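# Drive rack screw into housing with hanging screwdriver

## Task

Using the electric screwdriver that hangs in the scene, pick up the screw from its rack and drive it downward until it is seated tight in the threaded hole that is still open on the top face of the cast aluminium housing. Afterwards the screwdriver must be left hanging freely and at rest, and neither hand may still be touching the housing.

## Robot and tools

ROBOT. Two arms, left_arm and right_arm, each with six revolute joints and a parallel two-finger gripper. Calibrated base spots in the scene frame: left_arm at (+0.013, +0.376, 0) m, right_arm at (+0.029, -0.338, 0) m, both turned almost not at all about z. A wrist camera on a hand, or a cable draped on an object, counts as that hand touching it.

FRAME. All reported hand positions and orientations use the scene frame: origin at table-top height midway between the nominal bases, +z up, +x outward over the table, +y toward left_arm. Arm names do not match image left/right. end_effector_position (metres) is the point between the finger pads, roughly 1 cm short of the tips; the fingers point along the gripper's +z and close along its y. Reported poses can be a few centimetres off, more when reaching far.

ROW LAYOUT. Every motion command uses rows of 14 numbers: left_arm's 6 joints then its opening, then right_arm's 6 joints then its opening. Joint order within an arm is fixed: waist, wrist pitch, wrist roll, shoulder, elbow, wrist yaw. Joint numbers are scaled offsets in [-1, 1], measured from the Joint targets line as it stood when the action (or move) began, not from the previous row; sending the same offset again moves further. Scale: 1.0 equals 2.224 rad for waist, shoulder and elbow, and 8.485 rad for the three wrist joints. Send 0 to keep a joint where it is commanded. Opening is absolute, not an offset: +1 fully open, -1 closed; to leave a gripper unchanged, resend its current command, since 0 means half open.

RANGES (URDF signs, rad): waist -2.618 to 3.054, shoulder 0 to 3.142, elbow 0 to 3.142, wrist pitch -1.571 to 1.571, wrist yaw -1.571 to 1.571, wrist roll -2.094 to 2.094. Wrist pitch is sign-flipped on both arms in everything you send and read, so its numbers run opposite to the URDF. Asking a joint more than 0.059 rad beyond its end (from the action's starting targets) gets the action refused for both arms; true ends may differ by up to 0.059 rad, and a clipped joint is reported as "joint sent to its limit".

TOOLS.
- execute_actions(actions, cameras): actions is a list; each action is a table of up to 15 rows, each row one 1/30 s step; fewer rows means the last row is held to fill 15 steps. An empty list just returns state and images. cameras selects images (omit or ["all"] for all, [] for none).
- move(target, speed, blend, opening_speed, blocking, cameras): target is one 14-number row or a list of up to 15 rows; every row's offsets count from the same starting Joint targets. speed is rad/s for the joint with furthest to go (0.01 to 12.57, default 0.5), one value or one per target. blend (rad) rounds corners between listed targets. opening_speed (0.2 or more per second on the -1..+1 scale) ramps the fingers; use it slowly for gentle closing. All joints travel together, so the hand follows a curve; paths never avoid obstacles or the other arm. Longer than 10 s stops short. blocking=false returns after about 0.5 s while the move continues. The result adds a "move:" line: done, off_target (at rest but a joint over 0.035 rad away), moving, held or fault, plus limits=held if steps were withheld.
- wait(seconds 0 to 10, cameras): runs time with last commands held.
- stop(cameras): brakes a running move; needs room if fast.
- zoom_image(camera, region [x0,y0,x1,y1] pixels, max 504x504): closer view of cam_high, cam_left_wrist or cam_right_wrist (each 672x504), only from the newest images.
- read_manual(section): licence text only.
- finished_scene(scene=1): ends irreversibly.

RESULTS. Joint positions and Joint velocities list each arm's joints in the order above (rad, rad/s) plus finger gap (m; 0.094 open). Joint targets are what your next offsets count from. grip_measured is the finger opening on the command scale; at first touch it does not stop, and from about 0.05 below that (0.11 for small or round parts) the grip is at full force, roughly 50 to 64 N per pad. To release, command well above grip_measured. grip_effort_nm is gripper motor effort (negative closes), not pad force. Joint torques include gravity; entries 1, 4 and 5 wrap at ±28 N m. "joint command not followed" means the clearance check altered targets. Velocities "within noise" means that arm is still. MOTOR HOT appears at 75 °C; at 90 °C the arm folds up and idles for good; at 100 °C it collapses. Avoid holding stretched poses or pushing into things for long.

MOTION LIMITS. Targets can lead measured angles by at most 0.339 rad (big joints) or 2.2 rad (wrist); if targets would shift the hand over 200 mm, they are scaled back, so big moves take several actions. Tiny turns may not start. To end a push, command targets back past the measured positions.

CAMERAS. cam_high is fixed overhead, about (-0.17, -0.005, 1.01) m looking down; the wrist cameras ride on each hand and may lag while moving. Calibration can be off by a few degrees and millimetres.

AVOID. Dropping the screw or screwdriver, releasing parts while they move, fast impacts, hard pushes, arm-to-arm contact or grasping the other gripper (can fail the scene), anything leaving the table, and leaving a hand on the housing or the screwdriver swinging at the end. Loose objects may occasionally get nudged by the scene.

Each tool is called in YAML: its name, and indented under it one key for each argument.

## Session

execute_actions:
  actions: []

Scene clock: 0.00 s.
left_arm: end_effector_position=(+0.4053, +0.3762, +0.1036) grip_measured=+1.000 grip_effort_nm=n/a end_effector_quat_wxyz=(+0.590, -0.007, +0.807, +0.018) | right_arm: end_effector_position=(+0.4323, -0.3530, +0.0984) grip_measured=+1.000 grip_effort_nm=n/a end_effector_quat_wxyz=(+0.559, +0.040, +0.820, -0.117)
Joint names: [waist, wrist pitch, wrist roll, shoulder, elbow, wrist yaw]
Joint positions: left_arm=[-0.042 -0.872 0 1.519 0.34 -0.071 0.094] | right_arm=[0.084 -0.756 -0.026 1.569 0.436 0.338 0.094]
Joint velocities: within noise
Joint torques (N m): no reading
Heat: left arm: 42 °C; right arm: 42 °C.
Joint targets: left_arm=[-0.042 -0.878 -0.001 1.510 0.350 -0.072] | right_arm=[0.084 -0.743 -0.026 1.567 0.438 0.340]
Tool commands: left_gripper/opening=+1.0 right_gripper/opening=+1.0

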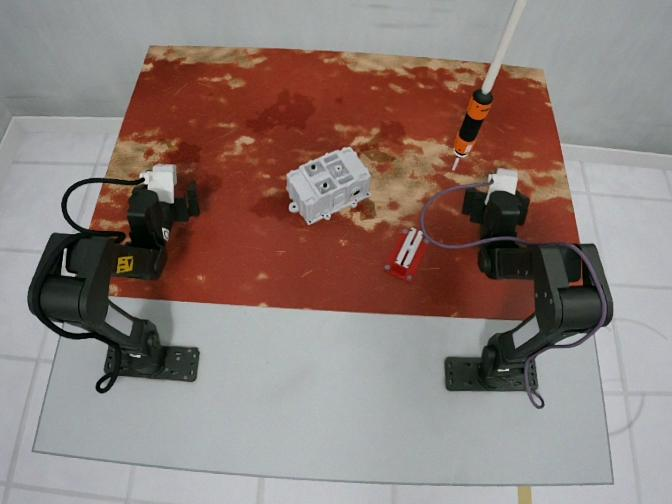

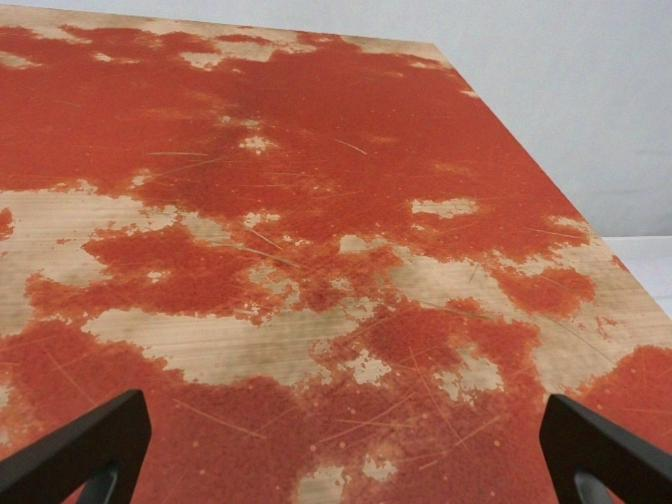

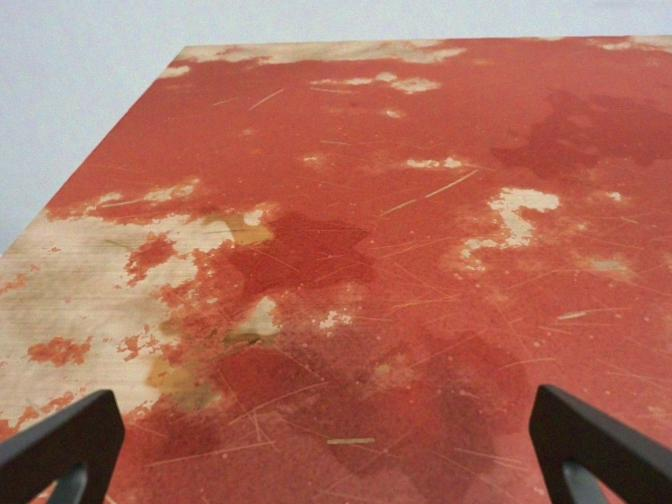

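zoom_image:
  camera: "cam_high"
  region: [270, 130, 450, 300]

zoom_image:
  camera: "cam_high"
  region: [400, 0, 560, 200]

zoom_image:
  camera: "cam_high"
  region: [380, 220, 440, 285]

zoom_image:
  camera: "cam_high"
  region: [280, 140, 380, 225]

Scaled by 2.800 from the camera's 672x504 image, which has a finer 960x720 frame.

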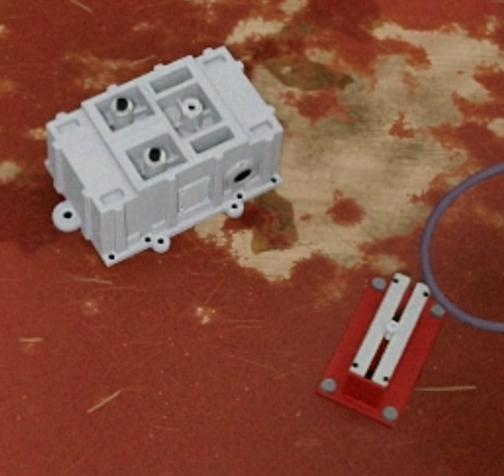

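Scaled by 2.520 from the camera's 672x504 image, which has a finer 960x720 frame.

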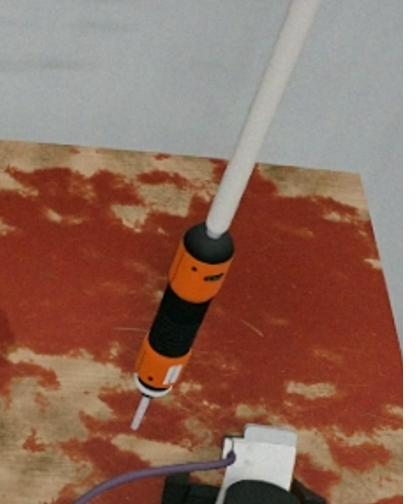

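Scaled by 7.754 from the camera's 672x504 image, which has a finer 960x720 frame.

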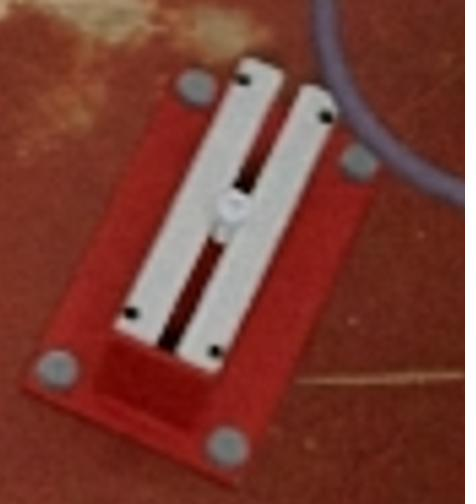

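Scaled by 5.040 from the camera's 672x504 image, which has a finer 960x720 frame.

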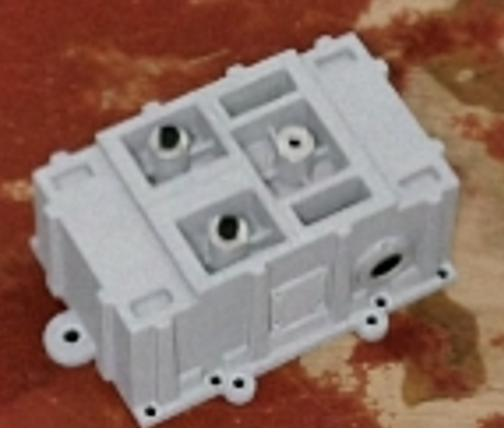

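move:
  target:
    - [-0.2945,0.1553,0,-0.0481,0.3966,0.0085,1,0,0.0522,0.003,-0.441,-0.0683,0,1]
    - [-0.2945,0.1553,0,-0.0481,0.3966,0.0085,1,0,0.0522,0.003,-0.441,-0.0683,-0.04,1]
  speed: 0.8

Scene clock: 74.63 s.
left_arm: end_effector_position=(+0.3456, +0.1042, +0.2285) grip_measured=+1.000 grip_effort_nm=-0.002 end_effector_quat_wxyz=(+0.410, +0.304, +0.848, -0.145) | right_arm: end_effector_position=(+0.3291, -0.3069, +0.2658) grip_measured=+1.000 grip_effort_nm=0.007 end_effector_quat_wxyz=(+0.720, -0.035, +0.692, +0.032)
Joint names: [waist, wrist pitch, wrist roll, shoulder, elbow, wrist yaw]
Joint positions: left_arm=[-0.697 0.443 0 1.428 1.2 -0.005 0.094] | right_arm=[0.084 -0.32 -0.007 0.595 0.314 0.013 0.094]
Joint velocities: within noise
Joint torques (N m): left_arm=[-0.02 -1.69 -0.01 -7.3 9.48 0.05] | right_arm=[-0.01 -1.09 0.06 -0.39 6.01 -0.1]
Heat: left arm: 43 °C; right arm: 43 °C.
Joint targets: left_arm=[-0.697 0.439 -0.001 1.403 1.232 0.000] | right_arm=[0.084 -0.301 0.000 0.586 0.287 0.000]
move: done
camera_calibration:
cam_left_wrist: T_world_to_cam=[[-0.645014, -0.764166, -0.00274284, 0.301532], [-0.682825, 0.57796, -0.446893, 0.316855], [0.343086, -0.286379, -0.894583, 0.20078], [0, 0, 0, 1]] pos_world=[0.341964, 0.10479, 0.322041]
cam_right_wrist: T_world_to_cam=[[0.109456, -0.993922, 0.0117748, -0.341067], [-0.362163, -0.0509095, -0.930724, 0.392371], [0.925666, 0.0976092, -0.365534, -0.0884354], [0, 0, 0, 1]] pos_world=[0.261296, -0.310387, 0.336879]

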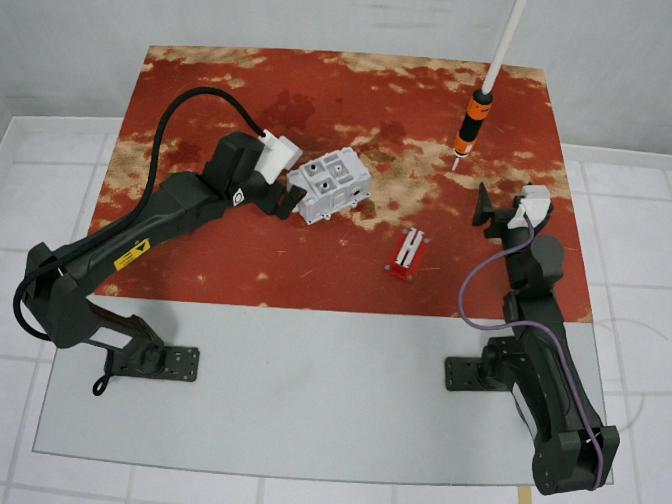

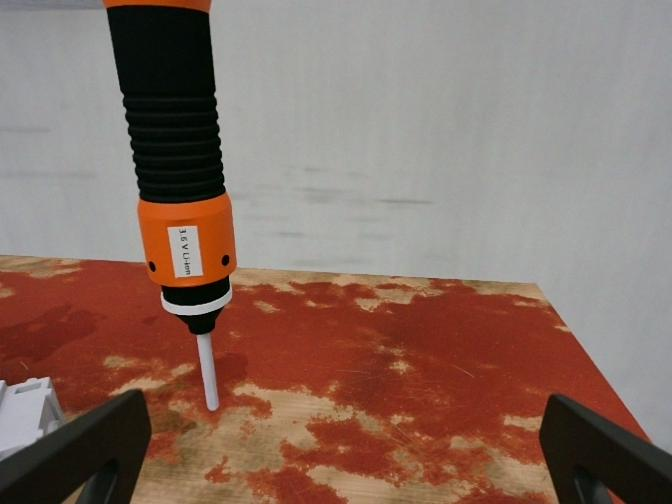

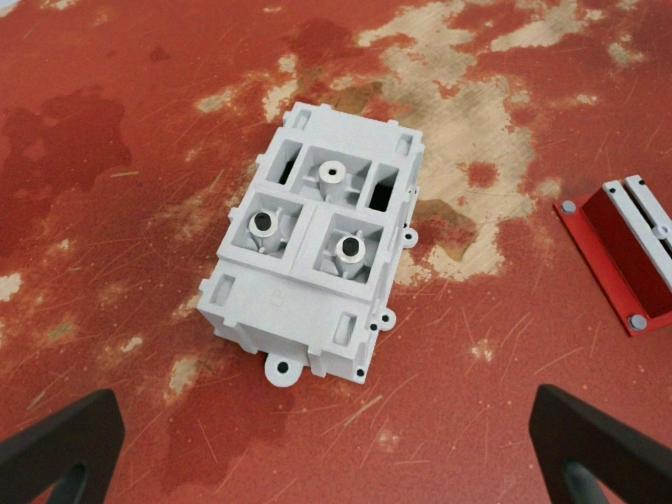

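zoom_image:
  camera: "cam_left_wrist"
  region: [180, 80, 450, 350]

zoom_image:
  camera: "cam_right_wrist"
  region: [180, 80, 450, 350]

Scaled by 1.867 from the camera's 672x504 image, which has a finer 960x720 frame.

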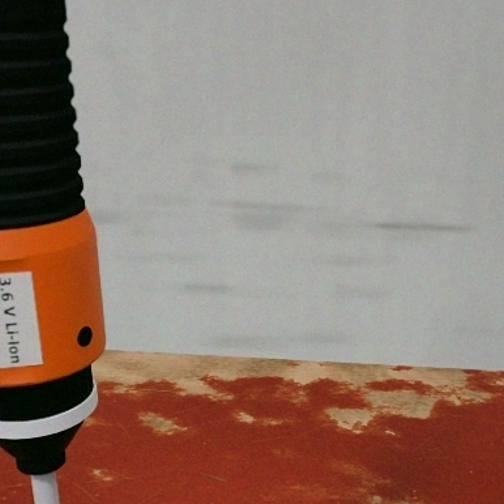

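Scaled by 1.867 from the camera's 672x504 image, which has a finer 960x720 frame.

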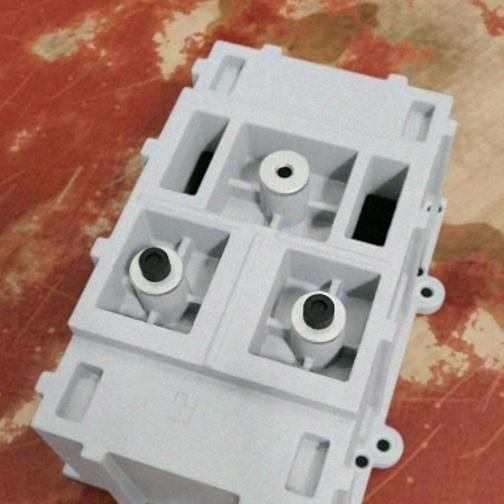

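move:
  target: [0,0,0,0,0,0,1,0.0661,0.0355,0,0.0207,0.155,0,1]
  speed: 0.7
  cameras: ["cam_left_wrist","cam_high"]

Scene clock: 122.13 s.
left_arm: end_effector_position=(+0.3455, +0.1043, +0.2285) grip_measured=+1.000 grip_effort_nm=-0.007 end_effector_quat_wxyz=(+0.410, +0.304, +0.848, -0.145) | right_arm: end_effector_position=(+0.3207, -0.2647, +0.3307) grip_measured=+1.000 grip_effort_nm=0.007 end_effector_quat_wxyz=(+0.704, -0.086, +0.701, +0.082)
Joint names: [waist, wrist pitch, wrist roll, shoulder, elbow, wrist yaw]
Joint positions: left_arm=[-0.697 0.443 0 1.428 1.2 -0.005 0.094] | right_arm=[0.225 -0.019 -0.007 0.628 0.612 0.01 0.094]
Joint velocities: within noise
Joint torques (N m): left_arm=[0.02 -1.69 -0.01 -7.3 9.5 0.05] | right_arm=[0.46 -1.06 0.04 0.68 9.29 -0.1]
Heat: left arm: 46 °C; right arm: 41 °C.
Joint targets: left_arm=[-0.697 0.439 -0.001 1.403 1.232 0.000] | right_arm=[0.231 0.001 0.000 0.632 0.631 0.000]
move: done
camera_calibration:
cam_left_wrist: T_world_to_cam=[[-0.644966, -0.764206, -0.00275157, 0.301522], [-0.683003, 0.578041, -0.446515, 0.316741], [0.34282, -0.286108, -0.894772, 0.200813], [0, 0, 0, 1]] pos_world=[0.341964, 0.10479, 0.321941]
Images, in order (width x height): cam_high 672x504, cam_left_wrist 672x504.

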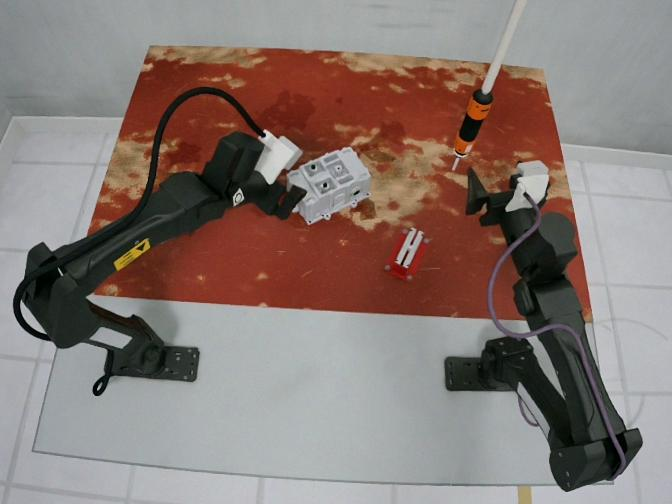

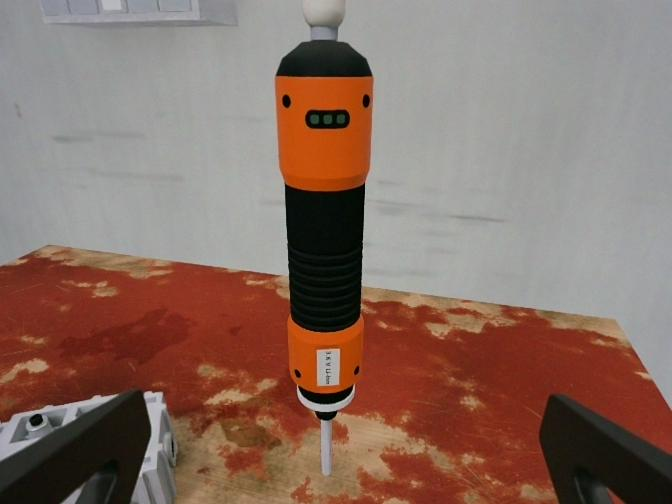

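move:
  target: [0,0,0,0,0,0,1,0.0099,-0.0319,0,0.1875,0.0659,0,1]
  speed: 0.4
  cameras: ["cam_left_wrist","cam_high"]

Scene clock: 133.73 s.
left_arm: end_effector_position=(+0.3455, +0.1043, +0.2284) grip_measured=+1.000 grip_effort_nm=-0.007 end_effector_quat_wxyz=(+0.410, +0.304, +0.848, -0.145) | right_arm: end_effector_position=(+0.4023, -0.2352, +0.3248) grip_measured=+1.000 grip_effort_nm=0.012 end_effector_quat_wxyz=(+0.691, -0.096, +0.711, +0.088)
Joint names: [waist, wrist pitch, wrist roll, shoulder, elbow, wrist yaw]
Joint positions: left_arm=[-0.697 0.444 0 1.428 1.2 -0.005 0.094] | right_arm=[0.247 -0.271 -0.007 1.043 0.743 0.01 0.094]
Joint velocities: within noise
Joint torques (N m): left_arm=[-0.01 -1.7 -0.01 -7.27 9.48 0.05] | right_arm=[0.51 -1.27 0.01 -2.44 10.67 -0.1]
Heat: left arm: 46 °C; right arm: 42 °C.
Joint targets: left_arm=[-0.697 0.439 -0.001 1.403 1.232 0.000] | right_arm=[0.253 -0.270 0.000 1.049 0.778 0.000]
move: done
camera_calibration:
cam_left_wrist: T_world_to_cam=[[-0.644967, -0.764205, -0.0027781, 0.301531], [-0.683112, 0.578149, -0.446209, 0.316623], [0.342602, -0.285893, -0.894924, 0.200825], [0, 0, 0, 1]] pos_world=[0.341964, 0.10479, 0.321841]
Images, in order (width x height): cam_high 672x504, cam_left_wrist 672x504.

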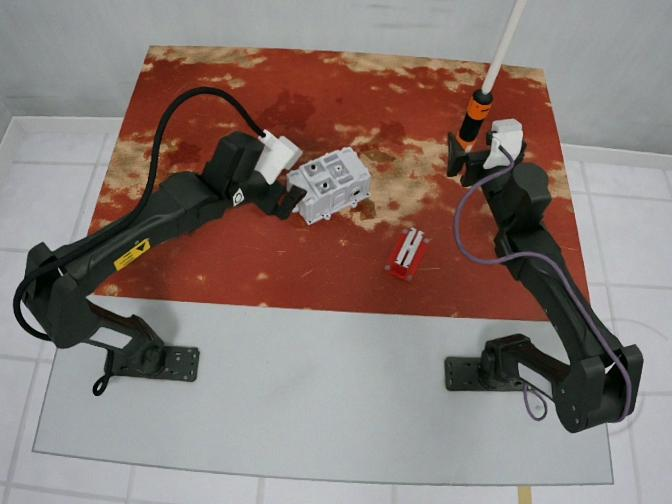

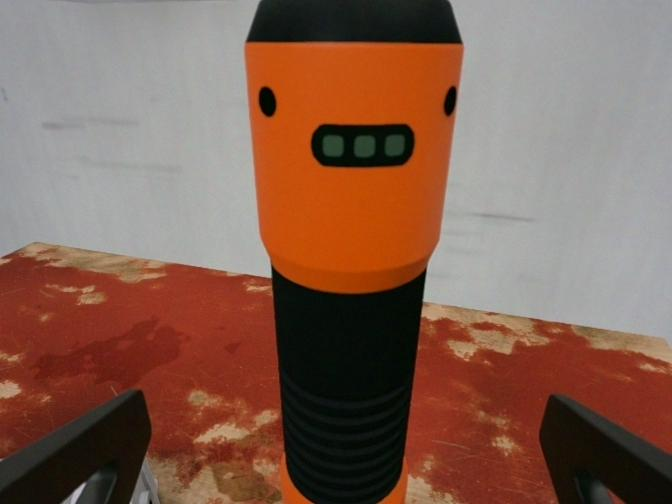

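move:
  target:
    - [0,0,0,0,0,0,1,0,-0.0067,0,0.0238,0.0112,0,1]
    - [0,0,0,0,0,0,1,0,-0.0067,0,0.0238,0.0112,0,-0.45]
  speed: 0.3
  opening_speed: 0.8
  cameras: ["cam_left_wrist","cam_high"]

Scene clock: 148.93 s.
left_arm: end_effector_position=(+0.3455, +0.1043, +0.2284) grip_measured=+1.000 grip_effort_nm=-0.007 end_effector_quat_wxyz=(+0.410, +0.304, +0.848, -0.145) | right_arm: end_effector_position=(+0.4128, -0.2322, +0.3338) grip_measured=-0.291 grip_effort_nm=-1.023 end_effector_quat_wxyz=(+0.704, -0.094, +0.698, +0.090)
Joint names: [waist, wrist pitch, wrist roll, shoulder, elbow, wrist yaw]
Joint positions: left_arm=[-0.697 0.444 0 1.428 1.2 -0.005 0.094] | right_arm=[0.247 -0.329 -0.007 1.091 0.769 0.01 0.033]
Joint velocities: within noise
Joint torques (N m): left_arm=[0.02 -1.69 -0.02 -7.28 9.48 0.04] | right_arm=[0.54 -1.25 0.03 -2.56 10.66 -0.09]
Heat: left arm: 47 °C; right arm: 44 °C.
Joint targets: left_arm=[-0.697 0.439 -0.001 1.403 1.232 0.000] | right_arm=[0.253 -0.327 0.000 1.102 0.803 0.000]
move: done
camera_calibration:
cam_left_wrist: T_world_to_cam=[[-0.644967, -0.764205, -0.0027781, 0.301531], [-0.683112, 0.578149, -0.446209, 0.316623], [0.342602, -0.285893, -0.894924, 0.200825], [0, 0, 0, 1]] pos_world=[0.341964, 0.10479, 0.321841]
Images, in order (width x height): cam_high 672x504, cam_left_wrist 672x504.

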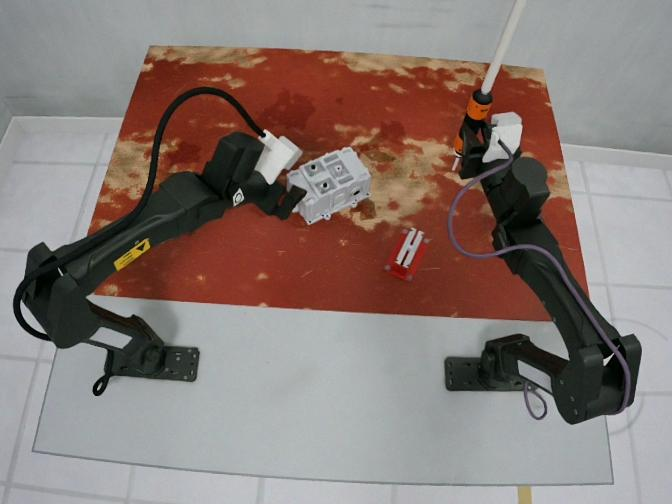

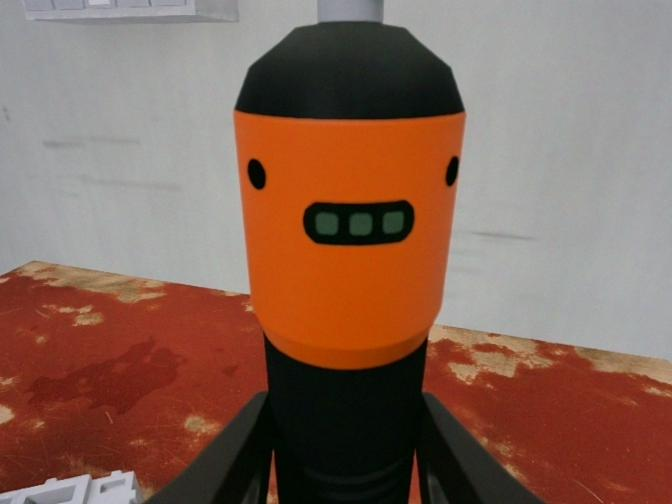

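move:
  target: [-0.1758,-0.1064,0,0.0567,-0.232,0,1,-0.1007,-0.0057,0,-0.0621,-0.0868,-0.1171,-0.45]
  speed: 0.5

Scene clock: 170.97 s.
left_arm: end_effector_position=(+0.2279, -0.0219, +0.1579) grip_measured=+1.000 grip_effort_nm=0.002 end_effector_quat_wxyz=(+0.484, +0.424, +0.709, -0.289) | right_arm: end_effector_position=(+0.3140, -0.1725, +0.3157) grip_measured=-0.291 grip_effort_nm=-1.013 end_effector_quat_wxyz=(+0.623, -0.354, +0.606, +0.345)
Joint names: [waist, wrist pitch, wrist roll, shoulder, elbow, wrist yaw]
Joint positions: left_arm=[-1.086 -0.425 0 1.521 0.722 -0.001 0.094] | right_arm=[0.034 -0.376 0 0.982 0.634 -0.978 0.033]
Joint velocities: within noise
Joint torques (N m): left_arm=[-0.18 -2.3 -0.02 -4.79 5.85 0] | right_arm=[-0.42 -0.99 -0.03 -3.62 5.87 -0.14]
Heat: left arm: 46 °C; right arm: 43 °C.
Joint targets: left_arm=[-1.088 -0.464 -0.001 1.529 0.716 0.000] | right_arm=[0.029 -0.375 0.000 0.964 0.610 -0.993]
move: off_target (left_arm); left_arm: the wrist pitch is farthest, 0.038 rad from its target
camera_calibration:
cam_left_wrist: T_world_to_cam=[[-0.887712, -0.460381, -0.00419096, 0.19122], [-0.33101, 0.644532, -0.68921, 0.237281], [0.32, -0.610433, -0.724549, 0.113057], [0, 0, 0, 1]] pos_world=[0.212113, 0.0041128, 0.246254]
cam_right_wrist: T_world_to_cam=[[0.86743, -0.496793, 0.0275932, -0.36371], [-0.170409, -0.348731, -0.9216, 0.325791], [0.467467, 0.794722, -0.387158, 0.201663], [0, 0, 0, 1]] pos_world=[0.27674, -0.227341, 0.38836]

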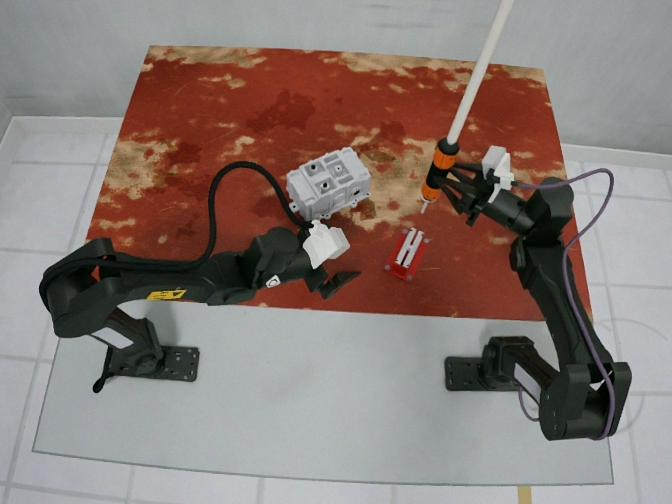

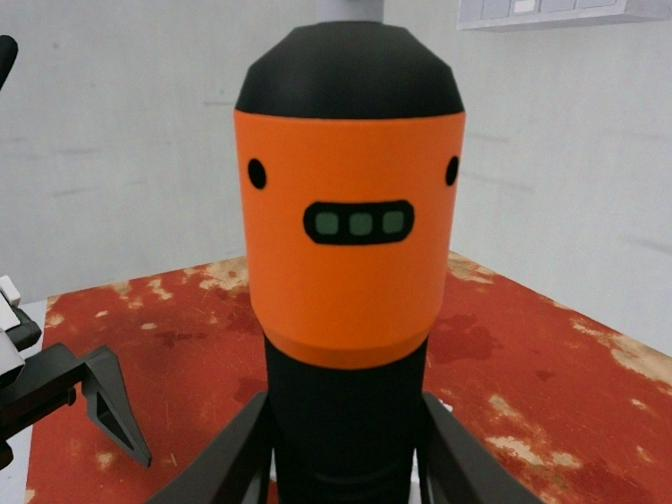

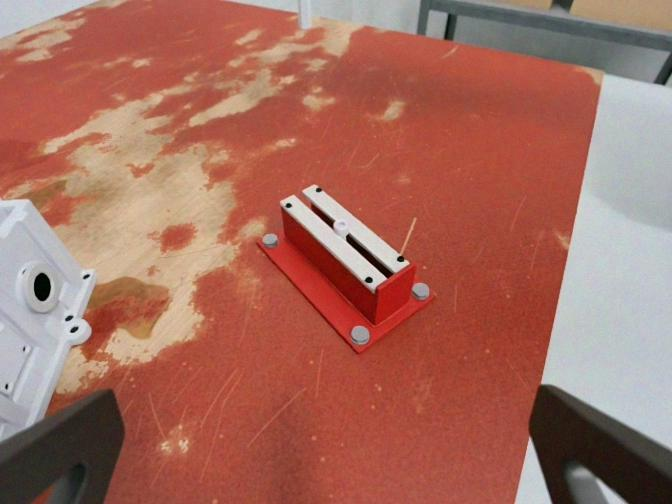

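zoom_image:
  camera: "cam_high"
  region: [380, 130, 470, 250]

zoom_image:
  camera: "cam_right_wrist"
  region: [240, 0, 440, 260]

Scaled by 4.200 from the camera's 672x504 image, which has a finer 960x720 frame.

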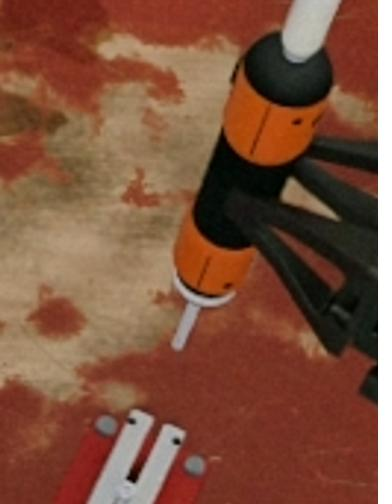

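Scaled by 1.938 from the camera's 672x504 image, which has a finer 960x720 frame.

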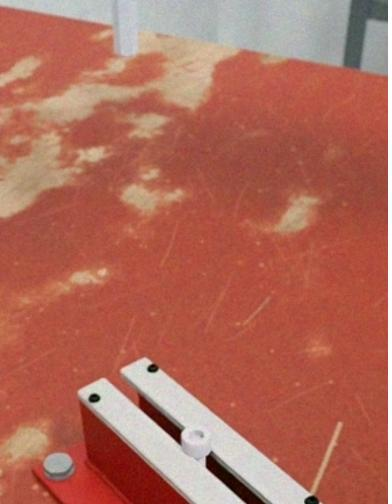

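move:
  target: [0,0,0,0,0,0,1,0.0297,-0.0363,0,0.0004,-0.1506,0.0079,-0.45]
  speed: 0.3

zoom_image:
  camera: "cam_high"
  region: [370, 170, 460, 290]

zoom_image:
  camera: "cam_right_wrist"
  region: [240, 80, 440, 340]

Scene clock: 211.77 s.
left_arm: end_effector_position=(+0.2279, -0.0220, +0.1581) grip_measured=+1.000 grip_effort_nm=-0.012 end_effector_quat_wxyz=(+0.484, +0.424, +0.709, -0.290) | right_arm: end_effector_position=(+0.2890, -0.1641, +0.2311) grip_measured=-0.291 grip_effort_nm=-1.013 end_effector_quat_wxyz=(+0.616, -0.353, +0.611, +0.351)
Joint names: [waist, wrist pitch, wrist roll, shoulder, elbow, wrist yaw]
Joint positions: left_arm=[-1.086 -0.426 0 1.521 0.722 -0.001 0.094] | right_arm=[0.088 -0.691 0 0.98 0.297 -0.931 0.033]
Joint velocities: within noise
Joint torques (N m): left_arm=[-0.24 -2.3 -0.03 -4.78 5.85 0.01] | right_arm=[0.64 -0.96 -0.05 -2.93 5.63 0.04]
Heat: left arm: 44 °C; right arm: 40 °C.
Joint targets: left_arm=[-1.088 -0.464 -0.001 1.529 0.716 0.000] | right_arm=[0.095 -0.683 0.000 0.965 0.275 -0.926]
move: off_target (left_arm); left_arm: the wrist pitch is farthest, 0.038 rad from its target
camera_calibration:
cam_left_wrist: T_world_to_cam=[[-0.887724, -0.460356, -0.00420416, 0.191227], [-0.3306, 0.643813, -0.690078, 0.237619], [0.320388, -0.61121, -0.723722, 0.112992], [0, 0, 0, 1]] pos_world=[0.212113, 0.00411252, 0.246555]
cam_right_wrist: T_world_to_cam=[[0.870993, -0.491187, 0.0103298, -0.331564], [-0.186728, -0.350415, -0.917792, 0.250041], [0.454427, 0.797462, -0.396927, 0.180333], [0, 0, 0, 1]] pos_world=[0.253532, -0.219051, 0.30449]

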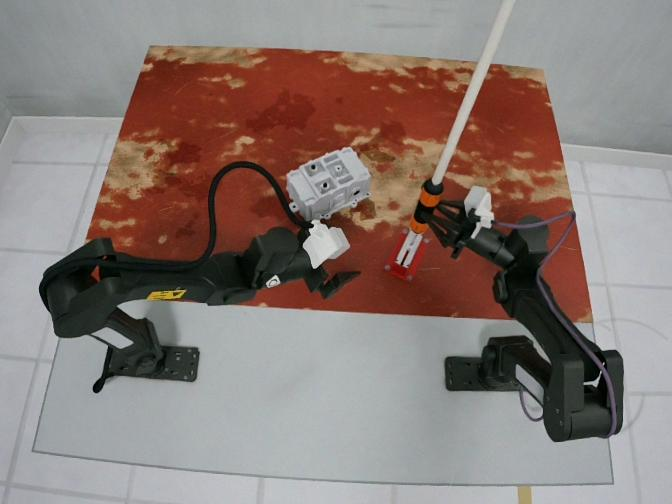

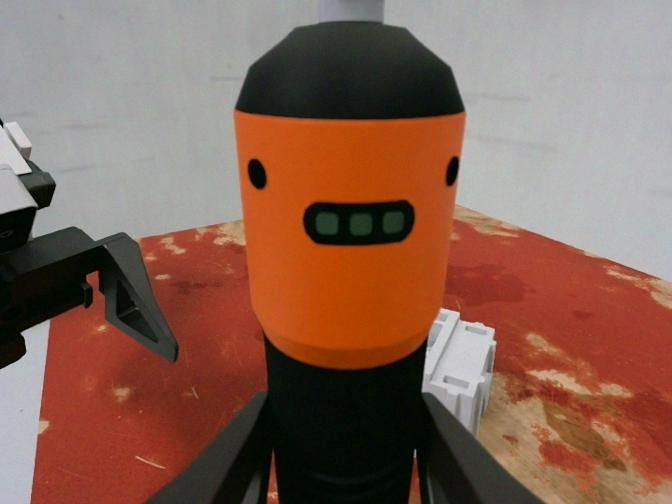

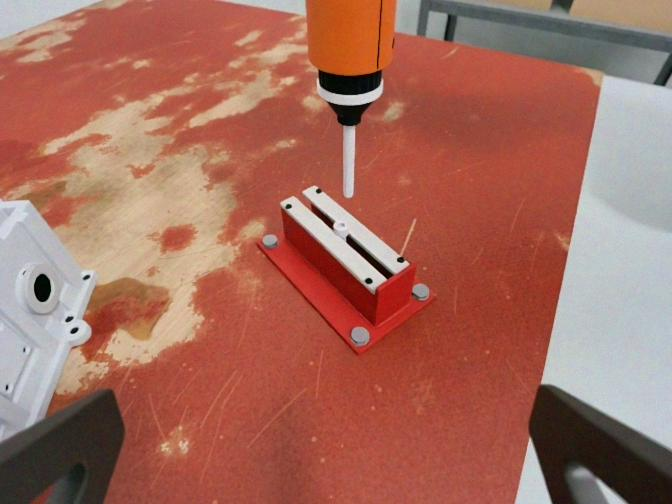

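Scaled by 4.200 from the camera's 672x504 image, which has a finer 960x720 frame.

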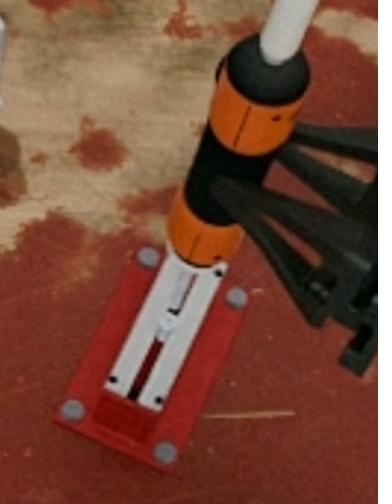

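Scaled by 1.938 from the camera's 672x504 image, which has a finer 960x720 frame.

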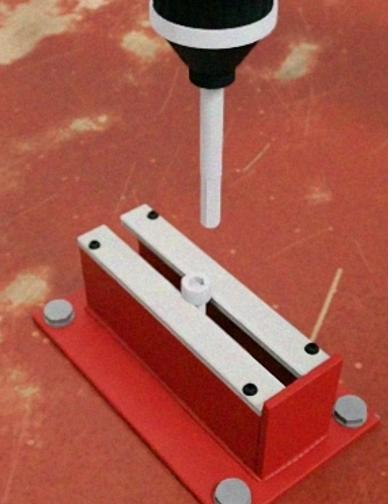

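move:
  target: [0,0,0,0,0,0,1,0.0017,-0.01654,0,0.0397,-0.0233,0.0004,-0.45]
  speed: 0.15
  cameras: ["cam_right_wrist","cam_high"]

zoom_image:
  camera: "cam_high"
  region: [370, 170, 460, 290]

zoom_image:
  camera: "cam_right_wrist"
  region: [290, 150, 400, 260]

Scene clock: 243.60 s.
left_arm: end_effector_position=(+0.2279, -0.0220, +0.1581) grip_measured=+1.000 grip_effort_nm=-0.012 end_effector_quat_wxyz=(+0.484, +0.424, +0.709, -0.290) | right_arm: end_effector_position=(+0.2895, -0.1635, +0.2194) grip_measured=-0.291 grip_effort_nm=-1.018 end_effector_quat_wxyz=(+0.624, -0.356, +0.603, +0.347)
Joint names: [waist, wrist pitch, wrist roll, shoulder, elbow, wrist yaw]
Joint positions: left_arm=[-1.086 -0.426 0 1.521 0.722 -0.001 0.094] | right_arm=[0.091 -0.831 0 1.045 0.247 -0.927 0.033]
Joint velocities: within noise
Joint torques (N m): left_arm=[-0.18 -2.29 -0.02 -4.78 5.87 0.01] | right_arm=[0.69 -0.95 -0.04 -1.26 5.2 0.05]
Heat: left arm: 45 °C; right arm: 39 °C.
Joint targets: left_arm=[-1.088 -0.464 -0.001 1.529 0.716 0.000] | right_arm=[0.099 -0.824 0.000 1.053 0.223 -0.923]
move: off_target (left_arm); left_arm: the wrist pitch is farthest, 0.038 rad from its target
camera_calibration:
cam_right_wrist: T_world_to_cam=[[0.870285, -0.491573, 0.0309753, -0.335948], [-0.163512, -0.34766, -0.923253, 0.234482], [0.464615, 0.798429, -0.382942, 0.169116], [0, 0, 0, 1]] pos_world=[0.252138, -0.218649, 0.291654]
Images, in order (width x height): cam_high 672x504, cam_right_wrist 672x504.

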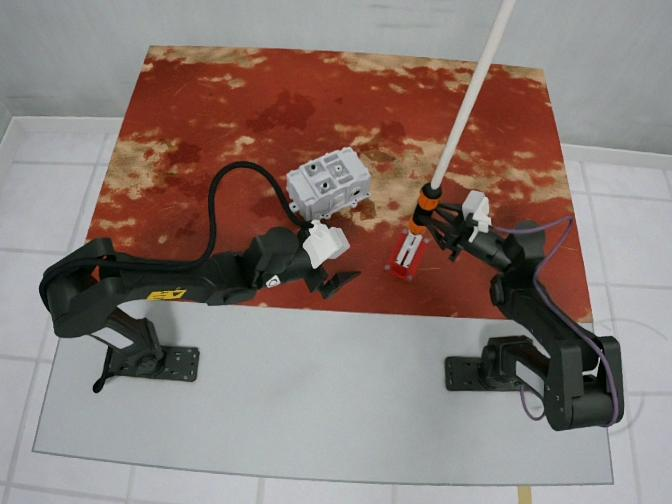

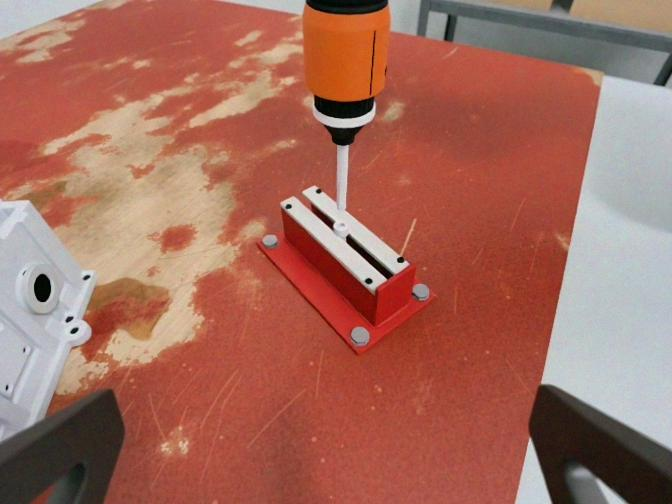

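Scaled by 4.200 from the camera's 672x504 image, which has a finer 960x720 frame.

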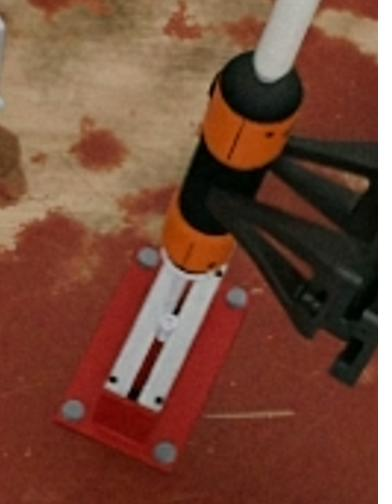

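Scaled by 4.582 from the camera's 672x504 image, which has a finer 960x720 frame.

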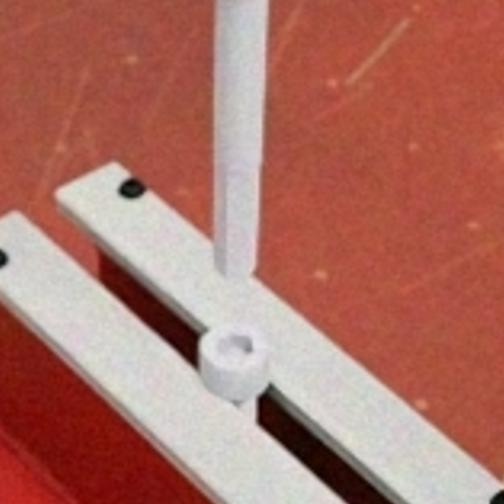

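move:
  target: [0,0,0,0,0,0,1,0,-0.00546,0,0.026,-0.0061,0,-0.45]
  speed: 0.1
  cameras: ["cam_right_wrist","cam_high"]

zoom_image:
  camera: "cam_right_wrist"
  region: [290, 150, 400, 260]

Scene clock: 264.10 s.
left_arm: end_effector_position=(+0.2279, -0.0220, +0.1581) grip_measured=+1.000 grip_effort_nm=-0.007 end_effector_quat_wxyz=(+0.484, +0.424, +0.709, -0.290) | right_arm: end_effector_position=(+0.2928, -0.1632, +0.2072) grip_measured=-0.291 grip_effort_nm=-1.018 end_effector_quat_wxyz=(+0.616, -0.352, +0.611, +0.351)
Joint names: [waist, wrist pitch, wrist roll, shoulder, elbow, wrist yaw]
Joint positions: left_arm=[-1.086 -0.426 0 1.521 0.722 -0.001 0.094] | right_arm=[0.091 -0.876 0.001 1.102 0.233 -0.926 0.033]
Joint velocities: within noise
Joint torques (N m): left_arm=[-0.21 -2.3 -0.01 -4.79 5.85 0.02] | right_arm=[0.66 -0.99 -0.04 -1.32 5.05 0.04]
Heat: left arm: 46 °C; right arm: 38 °C.
Joint targets: left_arm=[-1.088 -0.463 -0.001 1.529 0.716 0.000] | right_arm=[0.099 -0.870 0.000 1.111 0.209 -0.923]
move: off_target (left_arm); left_arm: the wrist pitch is farthest, 0.038 rad from its target
camera_calibration:
cam_right_wrist: T_world_to_cam=[[0.870601, -0.491889, 0.00995275, -0.334169], [-0.187313, -0.350098, -0.917794, 0.229406], [0.454937, 0.797168, -0.396933, 0.168082], [0, 0, 0, 1]] pos_world=[0.257432, -0.218049, 0.28059]
Images, in order (width x height): cam_high 672x504, cam_right_wrist 672x504.

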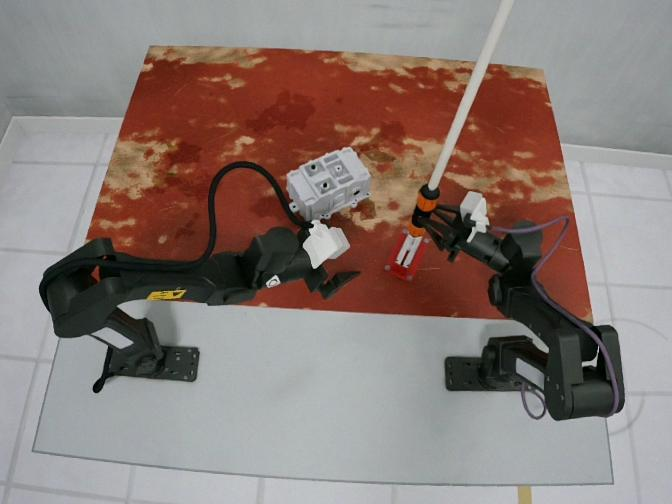

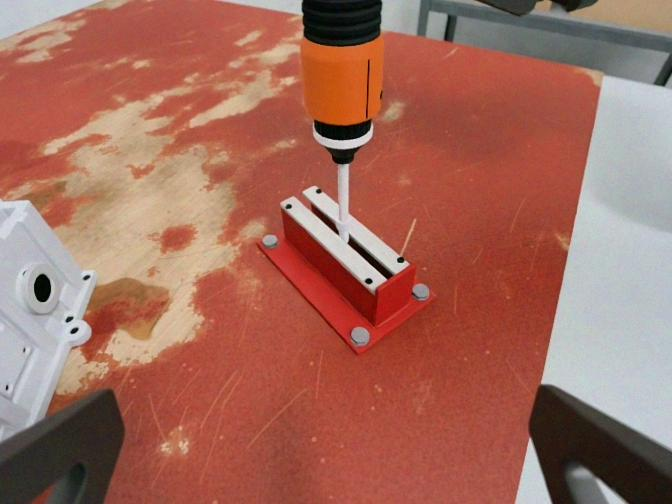

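Scaled by 4.582 from the camera's 672x504 image, which has a finer 960x720 frame.

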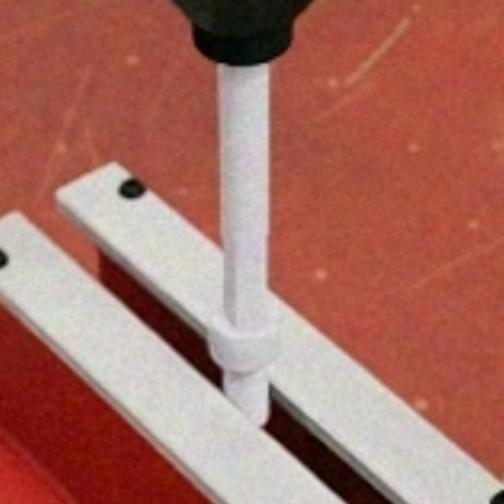

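move:
  target: [0,0,0,0,0,0,1,0,-0.0026,0,0.0058,-0.0041,0,-0.45]
  speed: 0.05
  cameras: ["cam_right_wrist","cam_left_wrist","cam_high"]

zoom_image:
  camera: "cam_right_wrist"
  region: [290, 150, 400, 260]

Scene clock: 271.63 s.
left_arm: end_effector_position=(+0.2279, -0.0220, +0.1582) grip_measured=+1.000 grip_effort_nm=-0.007 end_effector_quat_wxyz=(+0.484, +0.424, +0.709, -0.290) | right_arm: end_effector_position=(+0.2926, -0.1633, +0.2045) grip_measured=-0.291 grip_effort_nm=-1.013 end_effector_quat_wxyz=(+0.616, -0.352, +0.611, +0.350)
Joint names: [waist, wrist pitch, wrist roll, shoulder, elbow, wrist yaw]
Joint positions: left_arm=[-1.086 -0.427 0 1.521 0.722 -0.001 0.094] | right_arm=[0.091 -0.898 0.001 1.114 0.224 -0.926 0.033]
Joint velocities: within noise
Joint torques (N m): left_arm=[-0.18 -2.3 -0.02 -4.79 5.87 0.02] | right_arm=[0.62 -0.95 -0.04 -1.39 5 0.02]
Heat: left arm: 46 °C; right arm: 38 °C.
Joint targets: left_arm=[-1.088 -0.464 -0.001 1.529 0.716 0.000] | right_arm=[0.099 -0.892 0.000 1.124 0.200 -0.923]
move: off_target (left_arm); left_arm: the wrist pitch is farthest, 0.036 rad from its target
camera_calibration:
cam_left_wrist: T_world_to_cam=[[-0.887708, -0.460387, -0.00416762, 0.191215], [-0.330527, 0.643564, -0.690346, 0.237671], [0.320509, -0.611448, -0.723468, 0.112905], [0, 0, 0, 1]] pos_world=[0.212113, 0.00411246, 0.246555]
cam_right_wrist: T_world_to_cam=[[0.870224, -0.492543, 0.0105585, -0.334143], [-0.186893, -0.349881, -0.917962, 0.22673], [0.45583, 0.796859, -0.396527, 0.166776], [0, 0, 0, 1]] pos_world=[0.257133, -0.218148, 0.277789]

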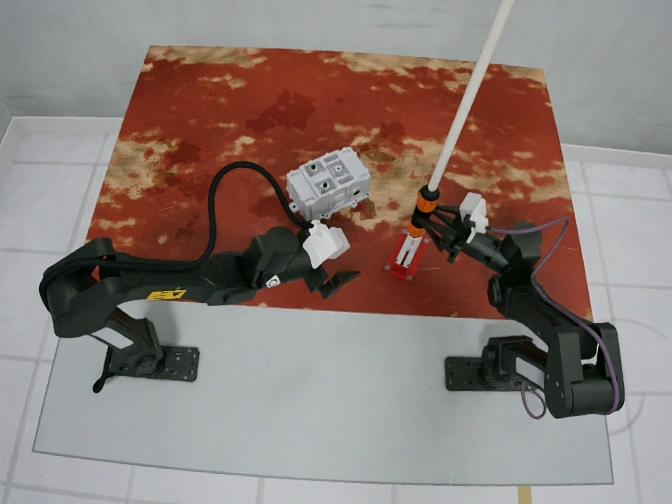

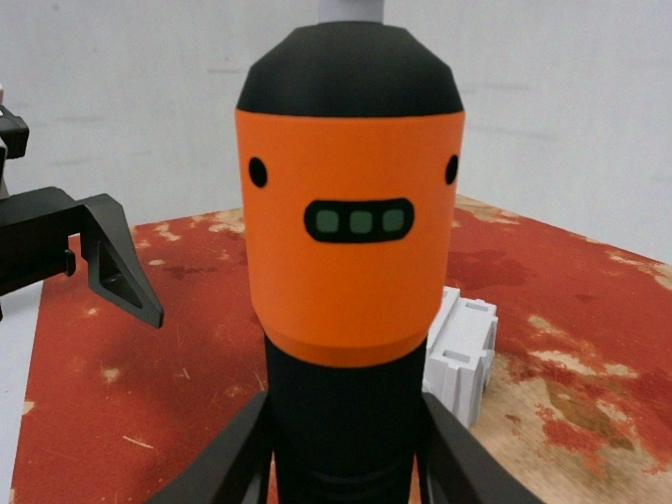

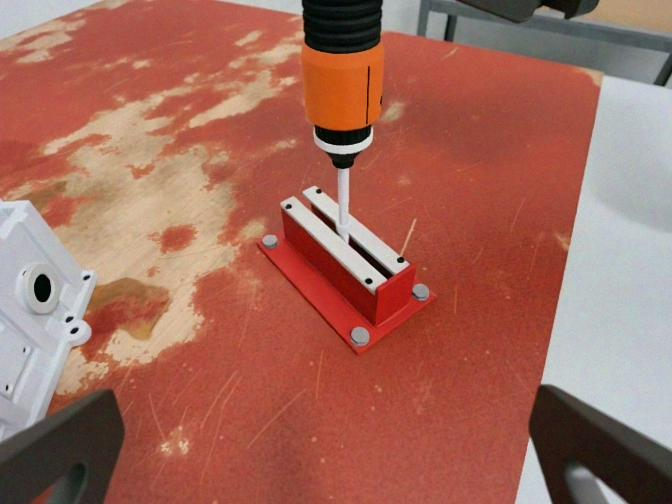

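Scaled by 4.582 from the camera's 672x504 image, which has a finer 960x720 frame.

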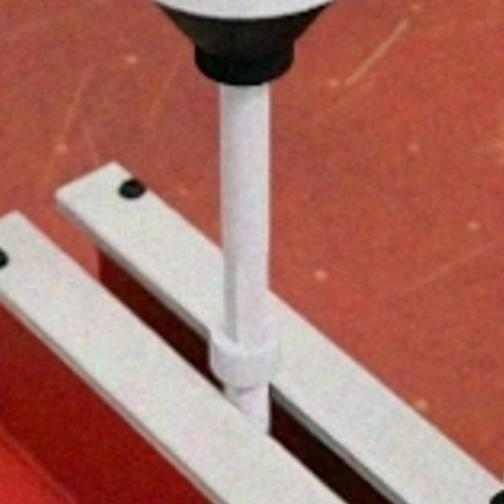

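move:
  target: [0,0,0,0,0,0,1,0,0.0345,0,-0.0769,0.0549,0,-0.45]
  speed: 0.15
  cameras: ["cam_right_wrist"]

zoom_image:
  camera: "cam_right_wrist"
  region: [290, 120, 400, 260]

Scene clock: 279.57 s.
left_arm: end_effector_position=(+0.2279, -0.0220, +0.1582) grip_measured=+1.000 grip_effort_nm=-0.007 end_effector_quat_wxyz=(+0.484, +0.424, +0.709, -0.290) | right_arm: end_effector_position=(+0.2875, -0.1639, +0.2235) grip_measured=-0.291 grip_effort_nm=-1.018 end_effector_quat_wxyz=(+0.600, -0.345, +0.627, +0.357)
Joint names: [waist, wrist pitch, wrist roll, shoulder, elbow, wrist yaw]
Joint positions: left_arm=[-1.086 -0.427 0 1.521 0.722 -0.001 0.094] | right_arm=[0.091 -0.628 0.001 0.967 0.297 -0.926 0.033]
Joint velocities: within noise
Joint torques (N m): left_arm=[-0.2 -2.3 -0.01 -4.81 5.85 0.01] | right_arm=[0.72 -0.77 -0.05 -2.74 9.26 0]
Heat: left arm: 46 °C; right arm: 39 °C.
Joint targets: left_arm=[-1.088 -0.464 -0.001 1.529 0.716 0.000] | right_arm=[0.099 -0.599 0.000 0.952 0.322 -0.923]
move: off_target (left_arm); left_arm: the wrist pitch is farthest, 0.037 rad from its target
camera_calibration:
cam_right_wrist: T_world_to_cam=[[0.869748, -0.492589, -0.0298881, -0.320953], [-0.232218, -0.355076, -0.905536, 0.252458], [0.435445, 0.794529, -0.423215, 0.188656], [0, 0, 0, 1]] pos_world=[0.255624, -0.218349, 0.298859]
Images, in order (width x height): cam_right_wrist 672x504.

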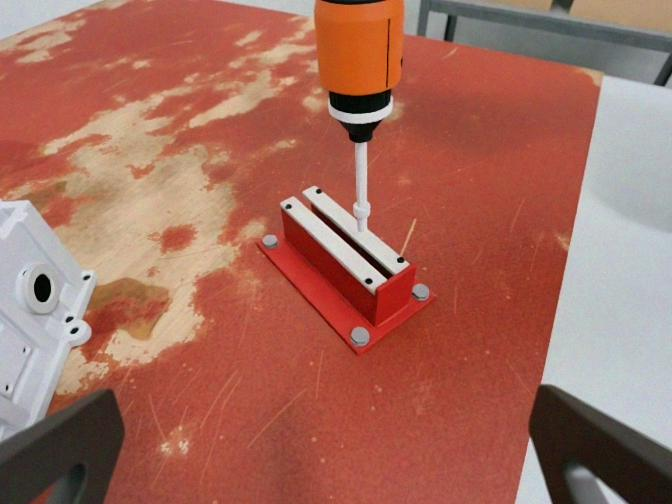

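Scaled by 3.600 from the camera's 672x504 image, which has a finer 960x720 frame.

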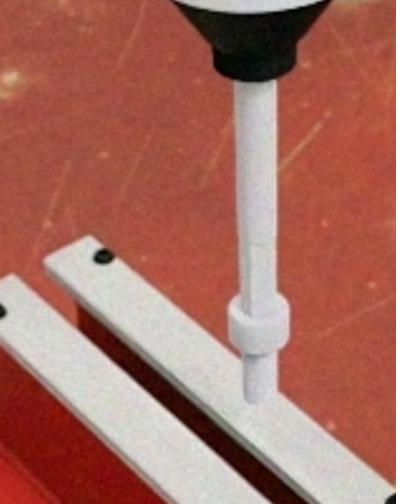

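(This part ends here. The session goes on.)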